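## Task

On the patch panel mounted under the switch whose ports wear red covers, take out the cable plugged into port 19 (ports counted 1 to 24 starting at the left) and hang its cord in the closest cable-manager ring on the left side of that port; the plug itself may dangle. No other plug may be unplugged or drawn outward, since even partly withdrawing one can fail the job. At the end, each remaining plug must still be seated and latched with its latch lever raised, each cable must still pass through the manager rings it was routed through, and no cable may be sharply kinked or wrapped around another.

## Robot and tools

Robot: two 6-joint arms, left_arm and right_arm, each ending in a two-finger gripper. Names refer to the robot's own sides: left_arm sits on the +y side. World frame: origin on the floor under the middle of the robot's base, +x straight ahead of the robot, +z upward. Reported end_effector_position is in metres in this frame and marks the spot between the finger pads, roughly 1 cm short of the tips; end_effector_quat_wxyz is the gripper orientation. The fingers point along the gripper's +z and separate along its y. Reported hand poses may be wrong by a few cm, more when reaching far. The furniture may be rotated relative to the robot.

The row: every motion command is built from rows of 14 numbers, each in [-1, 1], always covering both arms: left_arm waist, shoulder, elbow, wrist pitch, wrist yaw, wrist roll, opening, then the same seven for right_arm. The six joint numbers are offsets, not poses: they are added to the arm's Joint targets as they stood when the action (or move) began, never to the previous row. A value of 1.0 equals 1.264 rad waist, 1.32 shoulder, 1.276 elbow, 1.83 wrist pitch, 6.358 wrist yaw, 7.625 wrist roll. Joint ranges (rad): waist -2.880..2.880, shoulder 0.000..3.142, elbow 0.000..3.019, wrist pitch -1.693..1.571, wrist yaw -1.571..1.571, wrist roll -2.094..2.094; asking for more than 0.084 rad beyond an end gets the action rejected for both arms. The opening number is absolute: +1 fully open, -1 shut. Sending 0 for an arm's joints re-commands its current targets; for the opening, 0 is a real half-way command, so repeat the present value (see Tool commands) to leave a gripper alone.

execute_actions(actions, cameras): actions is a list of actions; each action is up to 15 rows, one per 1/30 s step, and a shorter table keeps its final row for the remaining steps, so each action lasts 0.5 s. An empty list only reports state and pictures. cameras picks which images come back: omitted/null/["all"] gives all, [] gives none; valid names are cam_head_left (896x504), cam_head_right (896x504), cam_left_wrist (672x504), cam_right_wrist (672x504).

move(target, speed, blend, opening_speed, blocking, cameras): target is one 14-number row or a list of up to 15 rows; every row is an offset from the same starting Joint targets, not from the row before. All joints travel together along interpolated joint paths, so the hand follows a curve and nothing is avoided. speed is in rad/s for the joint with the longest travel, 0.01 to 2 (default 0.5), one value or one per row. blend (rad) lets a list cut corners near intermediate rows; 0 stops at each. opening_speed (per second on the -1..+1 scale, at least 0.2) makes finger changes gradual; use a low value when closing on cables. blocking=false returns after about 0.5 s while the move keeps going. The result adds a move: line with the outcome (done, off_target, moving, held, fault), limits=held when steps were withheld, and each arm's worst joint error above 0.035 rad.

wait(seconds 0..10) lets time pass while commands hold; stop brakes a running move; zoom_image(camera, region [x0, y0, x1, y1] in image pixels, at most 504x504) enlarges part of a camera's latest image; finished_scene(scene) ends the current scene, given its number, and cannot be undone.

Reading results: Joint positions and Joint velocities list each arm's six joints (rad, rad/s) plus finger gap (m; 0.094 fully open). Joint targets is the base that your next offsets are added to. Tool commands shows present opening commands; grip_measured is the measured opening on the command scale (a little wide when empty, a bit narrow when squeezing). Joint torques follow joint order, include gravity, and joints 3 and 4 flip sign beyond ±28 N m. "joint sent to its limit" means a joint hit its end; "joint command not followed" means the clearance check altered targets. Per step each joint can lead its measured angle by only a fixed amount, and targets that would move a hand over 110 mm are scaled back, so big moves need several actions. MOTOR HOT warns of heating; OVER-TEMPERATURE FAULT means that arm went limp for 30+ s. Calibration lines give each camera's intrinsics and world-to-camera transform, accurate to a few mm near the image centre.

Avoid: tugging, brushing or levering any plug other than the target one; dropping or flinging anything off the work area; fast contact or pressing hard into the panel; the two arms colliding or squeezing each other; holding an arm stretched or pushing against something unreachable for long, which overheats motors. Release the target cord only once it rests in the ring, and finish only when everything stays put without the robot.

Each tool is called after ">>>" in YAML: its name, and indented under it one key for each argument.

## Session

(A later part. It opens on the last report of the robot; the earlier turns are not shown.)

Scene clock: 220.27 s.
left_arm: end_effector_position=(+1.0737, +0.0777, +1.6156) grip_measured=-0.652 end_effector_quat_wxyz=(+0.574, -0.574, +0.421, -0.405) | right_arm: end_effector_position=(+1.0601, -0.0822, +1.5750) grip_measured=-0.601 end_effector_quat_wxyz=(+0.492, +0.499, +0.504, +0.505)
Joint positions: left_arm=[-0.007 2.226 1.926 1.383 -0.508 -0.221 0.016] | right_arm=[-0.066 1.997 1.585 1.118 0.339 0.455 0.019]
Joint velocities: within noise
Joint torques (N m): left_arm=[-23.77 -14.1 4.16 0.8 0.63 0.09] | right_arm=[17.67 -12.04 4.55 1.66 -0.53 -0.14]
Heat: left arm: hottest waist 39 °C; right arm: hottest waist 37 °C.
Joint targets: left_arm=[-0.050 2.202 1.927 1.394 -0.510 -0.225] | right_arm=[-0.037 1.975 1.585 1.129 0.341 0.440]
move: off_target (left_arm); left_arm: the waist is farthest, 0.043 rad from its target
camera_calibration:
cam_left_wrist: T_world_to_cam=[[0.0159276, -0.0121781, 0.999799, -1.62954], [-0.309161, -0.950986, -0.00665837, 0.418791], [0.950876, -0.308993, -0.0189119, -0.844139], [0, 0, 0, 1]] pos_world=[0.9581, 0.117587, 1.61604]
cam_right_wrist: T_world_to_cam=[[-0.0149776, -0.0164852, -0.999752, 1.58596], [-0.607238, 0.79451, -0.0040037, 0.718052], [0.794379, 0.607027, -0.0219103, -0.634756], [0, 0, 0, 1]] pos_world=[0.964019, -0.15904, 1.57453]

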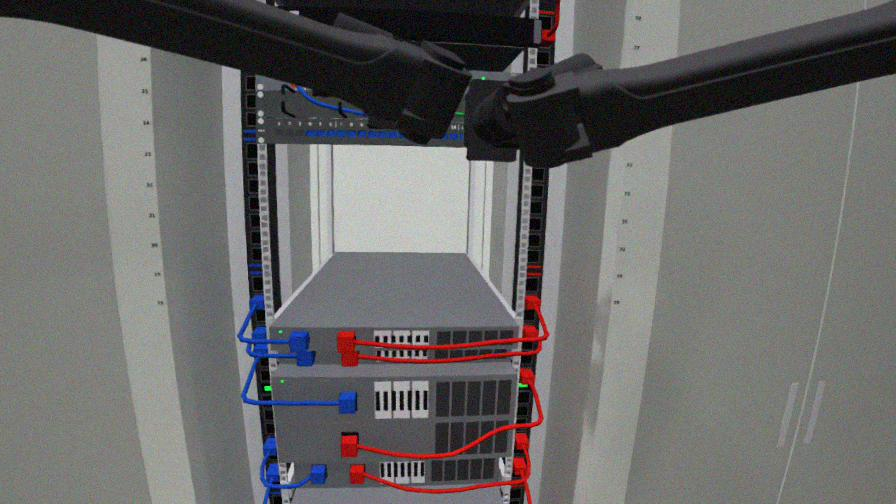

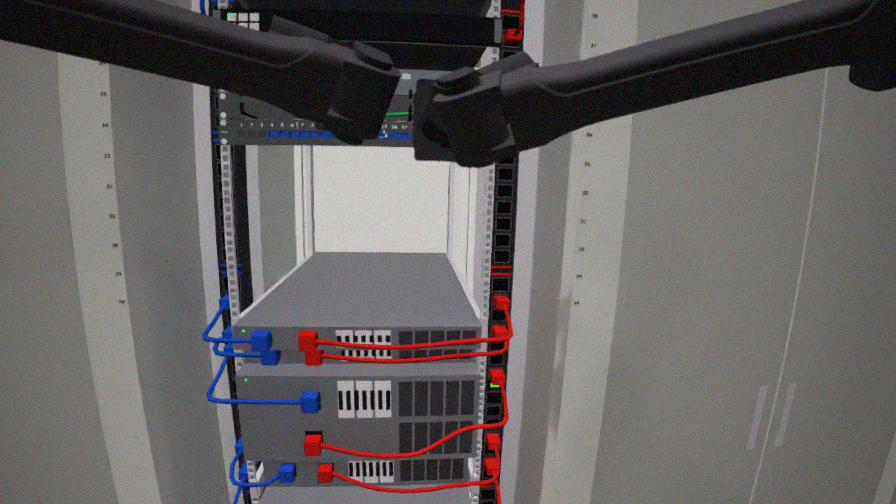

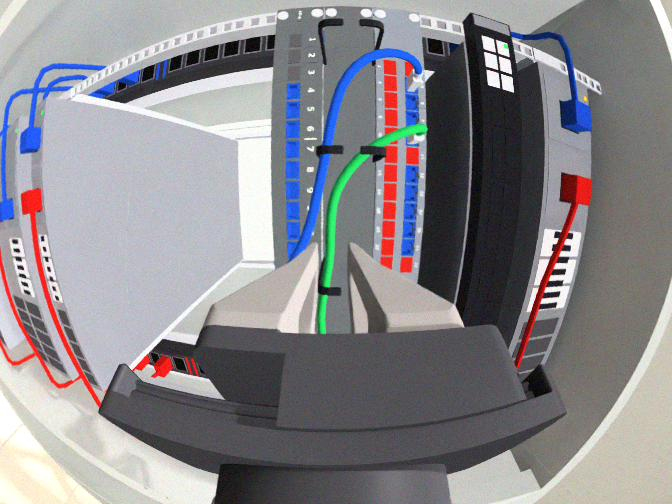

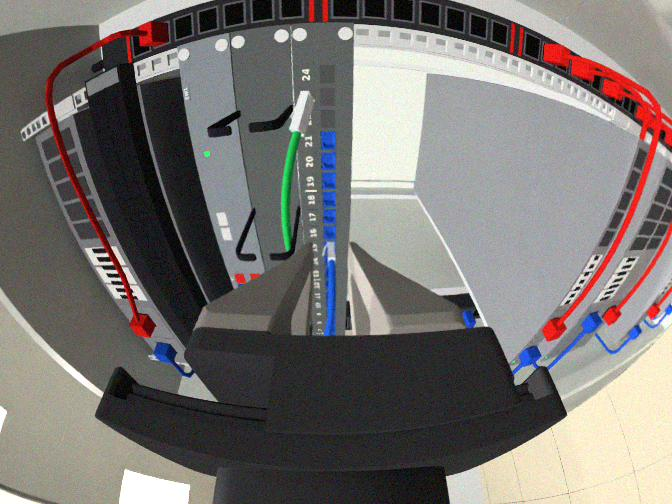

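>>> zoom_image:
  camera: "cam_left_wrist"
  region: [310, 120, 430, 200]

>>> zoom_image:
  camera: "cam_left_wrist"
  region: [300, 250, 380, 330]

>>> zoom_image:
  camera: "cam_right_wrist"
  region: [200, 80, 340, 280]

Scaled by 4.200 from the camera's 672x504 image, which has a finer 960x720 frame.

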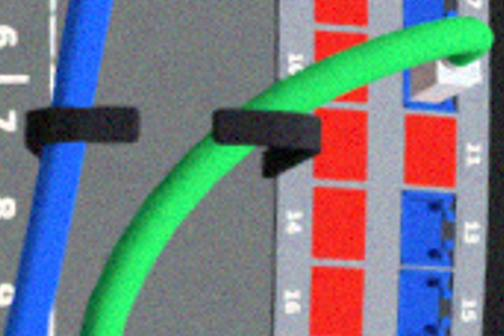

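Scaled by 6.300 from the camera's 672x504 image, which has a finer 960x720 frame.

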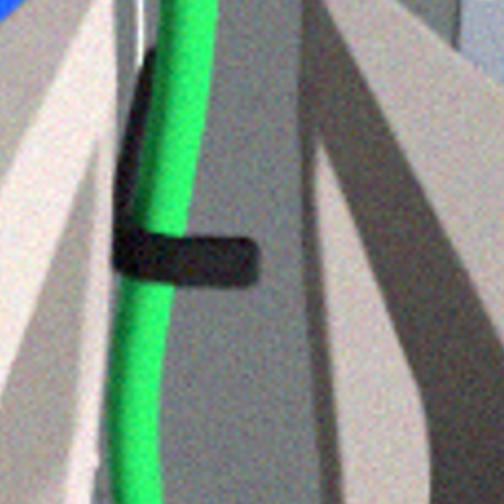

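Scaled by 2.520 from the camera's 672x504 image, which has a finer 960x720 frame.

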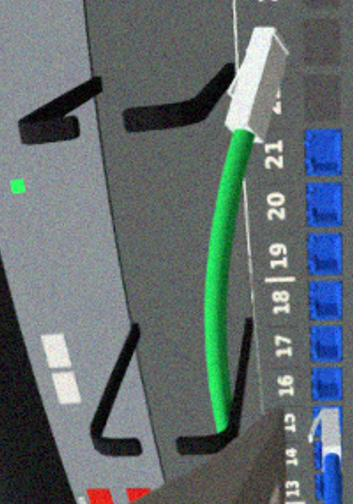

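>>> move:
  target:
    - [0.0229,-0.278,-0.4561,-0.0934,0.0164,-0.0218,-0.65,0.053,-0.1326,-0.3456,0.0934,0.0047,-0.0038,-0.6]
    - [0.0538,-0.5477,-0.7288,-0.2213,0.0387,-0.034,-0.65,0.053,-0.1326,-0.3456,0.0934,0.0047,-0.0038,-0.6]
  speed: 0.3

>>> wait:
  seconds: 1.5

>>> zoom_image:
  camera: "cam_head_left"
  region: [290, 60, 480, 145]

>>> zoom_image:
  camera: "cam_head_right"
  region: [240, 60, 430, 145]

>>> zoom_image:
  camera: "cam_left_wrist"
  region: [280, 60, 400, 300]

>>> zoom_image:
  camera: "cam_right_wrist"
  region: [240, 40, 360, 280]

Scene clock: 225.10 s.
left_arm: end_effector_position=(+0.9268, +0.1773, +1.6339) grip_measured=-0.652 end_effector_quat_wxyz=(+0.434, -0.429, +0.552, -0.568) | right_arm: end_effector_position=(+0.9345, -0.0937, +1.5771) grip_measured=-0.601 end_effector_quat_wxyz=(+0.466, +0.473, +0.540, +0.517)
Joint positions: left_arm=[-0.006 1.485 0.995 0.997 -0.266 -0.476 0.016] | right_arm=[-0.001 1.819 1.143 1.288 0.369 0.426 0.019]
Joint velocities: within noise
Joint torques (N m): left_arm=[-9.82 -6.42 4.29 0.59 0.74 0.06] | right_arm=[14.97 -9.58 4.3 1.7 -0.57 -0.14]
Heat: left arm: hottest waist 40 °C; right arm: hottest waist 37 °C.
Joint targets: left_arm=[0.018 1.479 0.996 0.989 -0.264 -0.484] | right_arm=[0.030 1.800 1.143 1.300 0.370 0.411]
move: done
camera_calibration:
cam_left_wrist: T_world_to_cam=[[-0.0206612, 0.0156551, 0.999664, -1.61515], [-0.780574, -0.625031, -0.00634482, 0.846852], [0.624722, -0.780443, 0.0251338, -0.359381], [0, 0, 0, 1]] pos_world=[0.852173, 0.274117, 1.62902]
cam_right_wrist: T_world_to_cam=[[-0.0342097, -0.0425471, -0.998509, 1.5995], [-0.684727, 0.72876, -0.00759361, 0.72284], [0.727996, 0.683446, -0.0540638, -0.408042], [0, 0, 0, 1]] pos_world=[0.846719, -0.179849, 1.58054]

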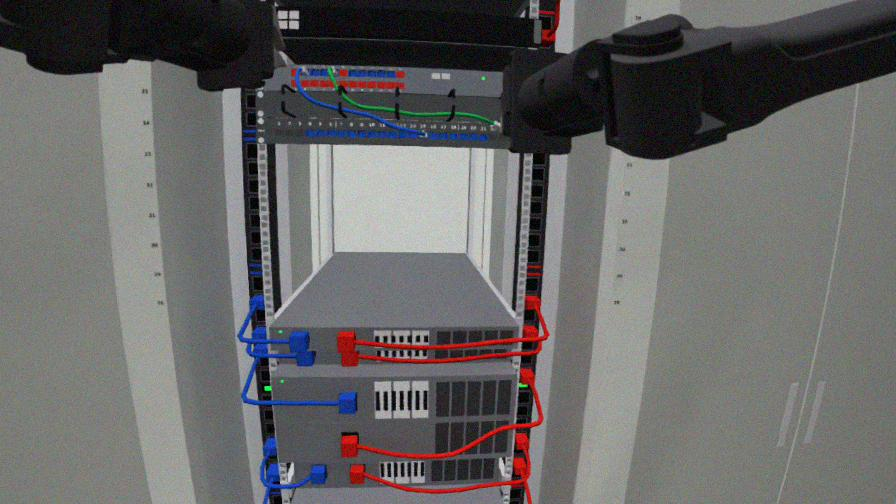

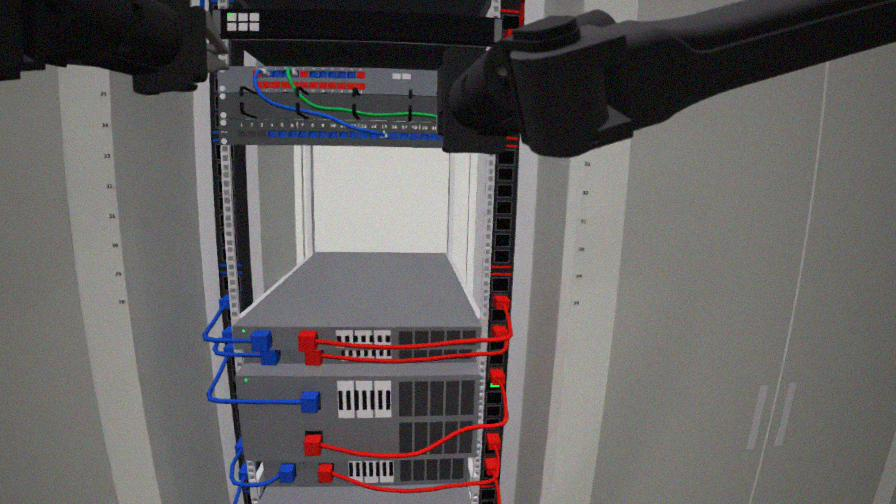

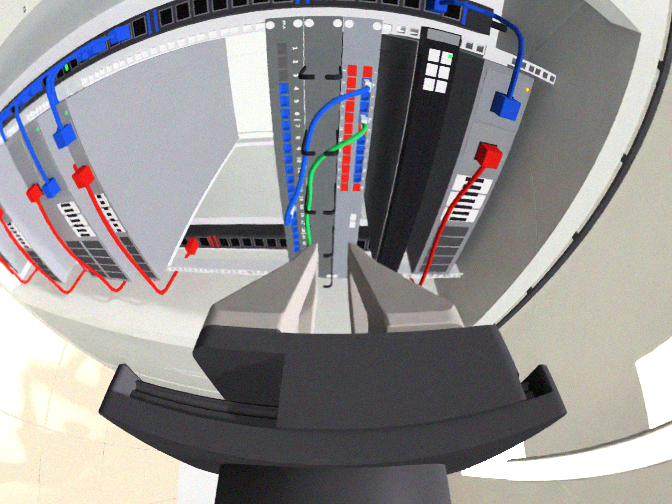

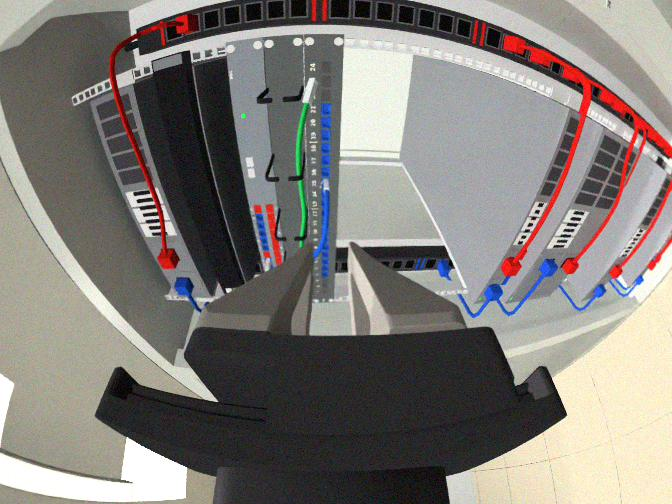

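Scene clock: 226.60 s.
left_arm: end_effector_position=(+0.9268, +0.1773, +1.6339) grip_measured=-0.652 end_effector_quat_wxyz=(+0.434, -0.429, +0.552, -0.568) | right_arm: end_effector_position=(+0.9345, -0.0938, +1.5771) grip_measured=-0.601 end_effector_quat_wxyz=(+0.466, +0.473, +0.540, +0.517)
Joint positions: left_arm=[-0.006 1.485 0.995 0.997 -0.266 -0.477 0.016] | right_arm=[-0.001 1.819 1.143 1.289 0.369 0.426 0.019]
Joint velocities: within noise
Joint torques (N m): left_arm=[-9.82 -6.48 4.36 0.61 0.74 0.05] | right_arm=[15.21 -9.23 4.29 1.68 -0.53 -0.14]
Heat: left arm: hottest waist 39 °C; right arm: hottest waist 37 °C.
Joint targets: left_arm=[0.018 1.479 0.996 0.989 -0.264 -0.484] | right_arm=[0.030 1.800 1.143 1.300 0.370 0.411]
Tool commands: left_gripper/opening=-0.65 right_gripper/opening=-0.6
wait: 1.50 s; at rest by 0.17 s
camera_calibration:
cam_left_wrist: T_world_to_cam=[[-0.0204664, 0.0163927, 0.999656, -1.61545], [-0.780586, -0.625022, -0.00573194, 0.84586], [0.624713, -0.780435, 0.0255878, -0.360117], [0, 0, 0, 1]] pos_world=[0.852173, 0.274115, 1.62896]
cam_right_wrist: T_world_to_cam=[[-0.0340886, -0.0423915, -0.998519, 1.59945], [-0.684488, 0.728984, -0.00758075, 0.722684], [0.728226, 0.683216, -0.0538665, -0.40854], [0, 0, 0, 1]] pos_world=[0.846702, -0.179901, 1.58055]

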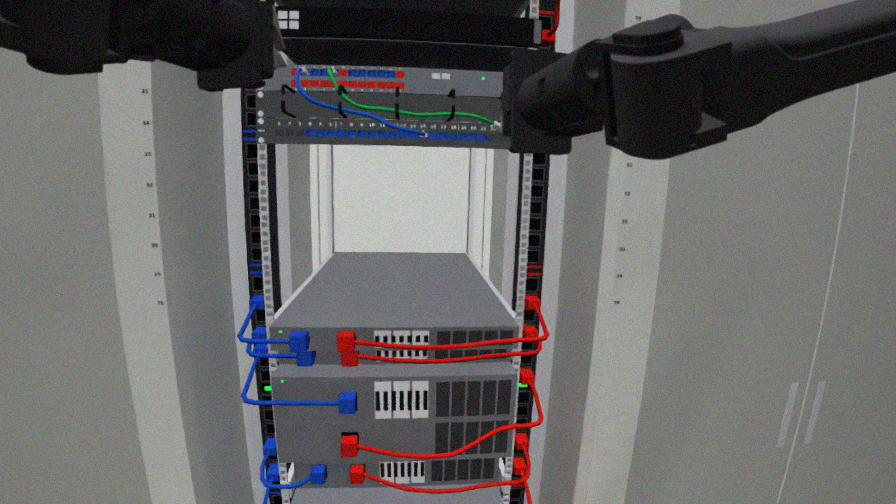

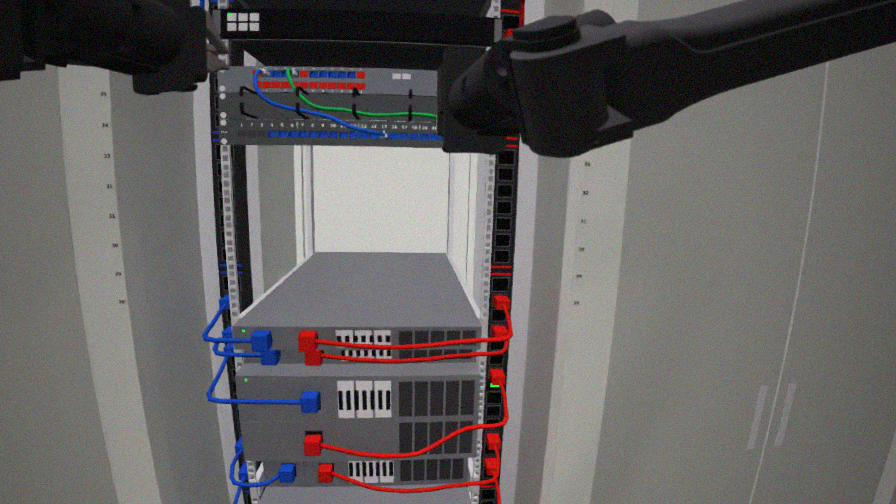

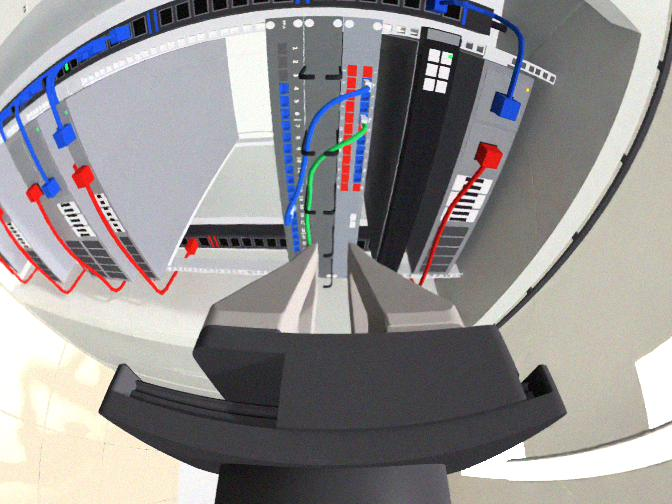

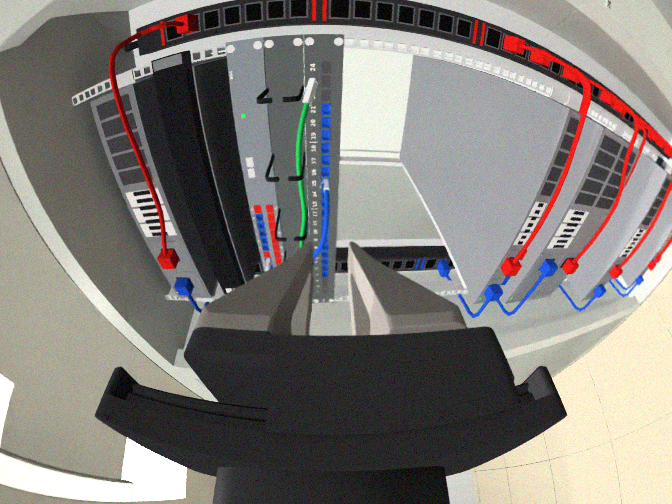

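Scaled by 2.653 from the camera's 896x504 image, which has a finer 1280x720 frame.

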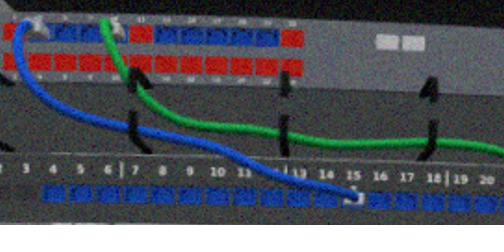

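Scaled by 2.653 from the camera's 896x504 image, which has a finer 1280x720 frame.

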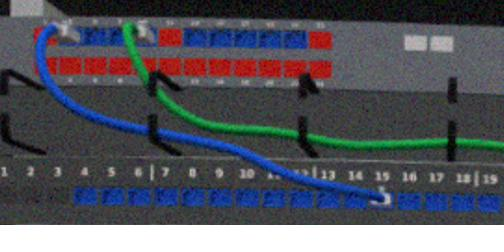

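Scaled by 2.100 from the camera's 672x504 image, which has a finer 960x720 frame.

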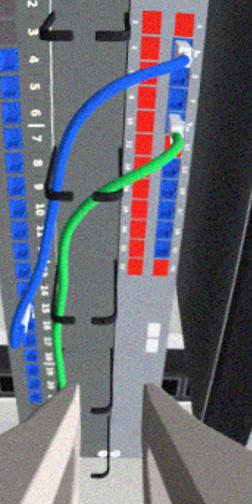

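Scaled by 2.100 from the camera's 672x504 image, which has a finer 960x720 frame.

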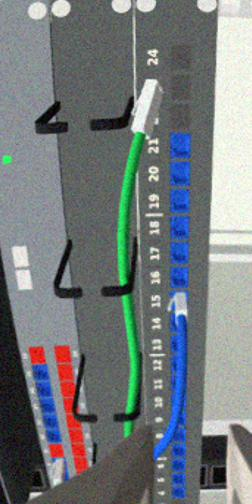

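>>> zoom_image:
  camera: "cam_head_left"
  region: [315, 60, 375, 130]

>>> zoom_image:
  camera: "cam_head_left"
  region: [385, 70, 465, 130]

>>> zoom_image:
  camera: "cam_left_wrist"
  region: [290, 110, 370, 180]

>>> zoom_image:
  camera: "cam_right_wrist"
  region: [270, 70, 340, 190]

>>> zoom_image:
  camera: "cam_right_wrist"
  region: [270, 190, 340, 260]

Scaled by 7.200 from the camera's 896x504 image, which has a finer 1280x720 frame.

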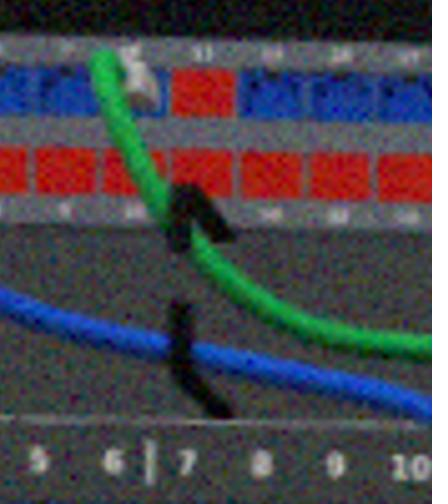

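Scaled by 6.300 from the camera's 896x504 image, which has a finer 1280x720 frame.

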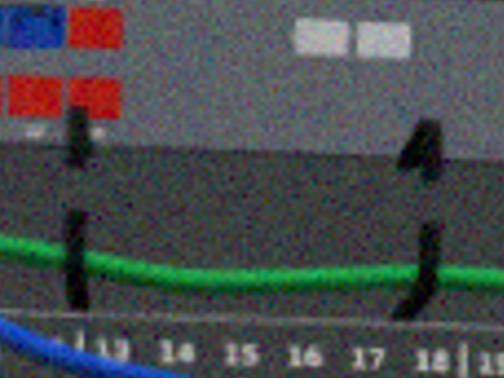

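Scaled by 6.300 from the camera's 672x504 image, which has a finer 960x720 frame.

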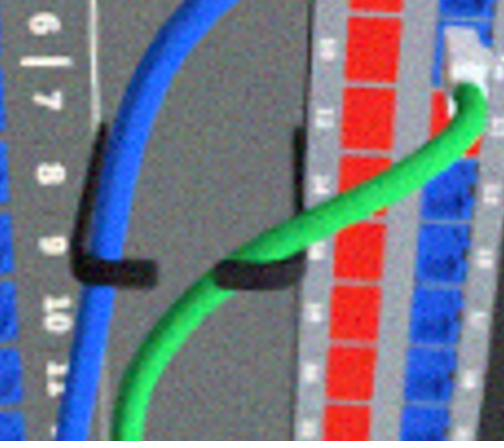

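Scaled by 4.200 from the camera's 672x504 image, which has a finer 960x720 frame.

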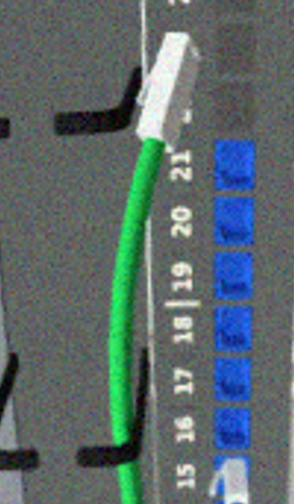

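Scaled by 7.200 from the camera's 672x504 image, which has a finer 960x720 frame.

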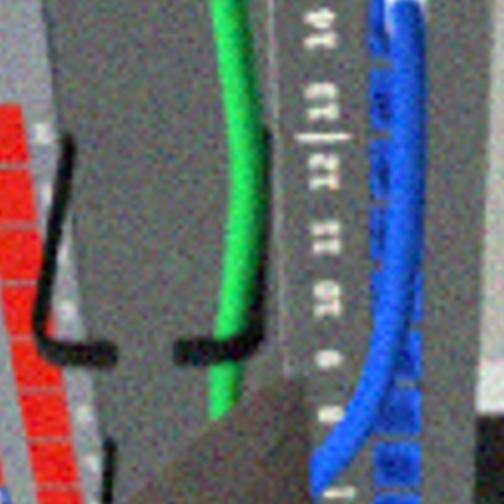

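>>> zoom_image:
  camera: "cam_right_wrist"
  region: [300, 165, 350, 215]

>>> zoom_image:
  camera: "cam_head_left"
  region: [290, 60, 350, 90]

Scaled by 10.080 from the camera's 672x504 image, which has a finer 960x720 frame.

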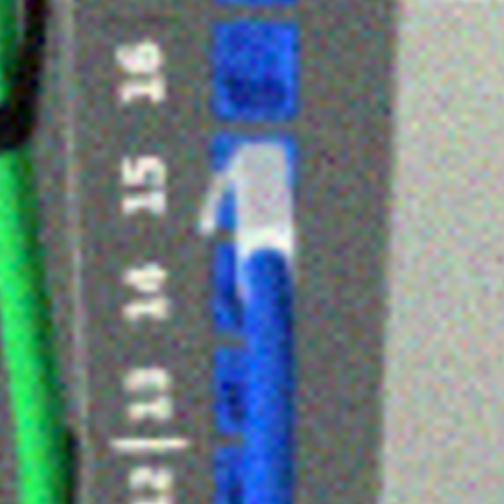

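Scaled by 8.400 from the camera's 896x504 image, which has a finer 1280x720 frame.

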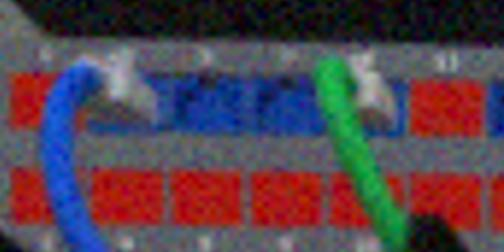

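>>> finished_scene:
  scene: 2

The scene is finished: the task was done.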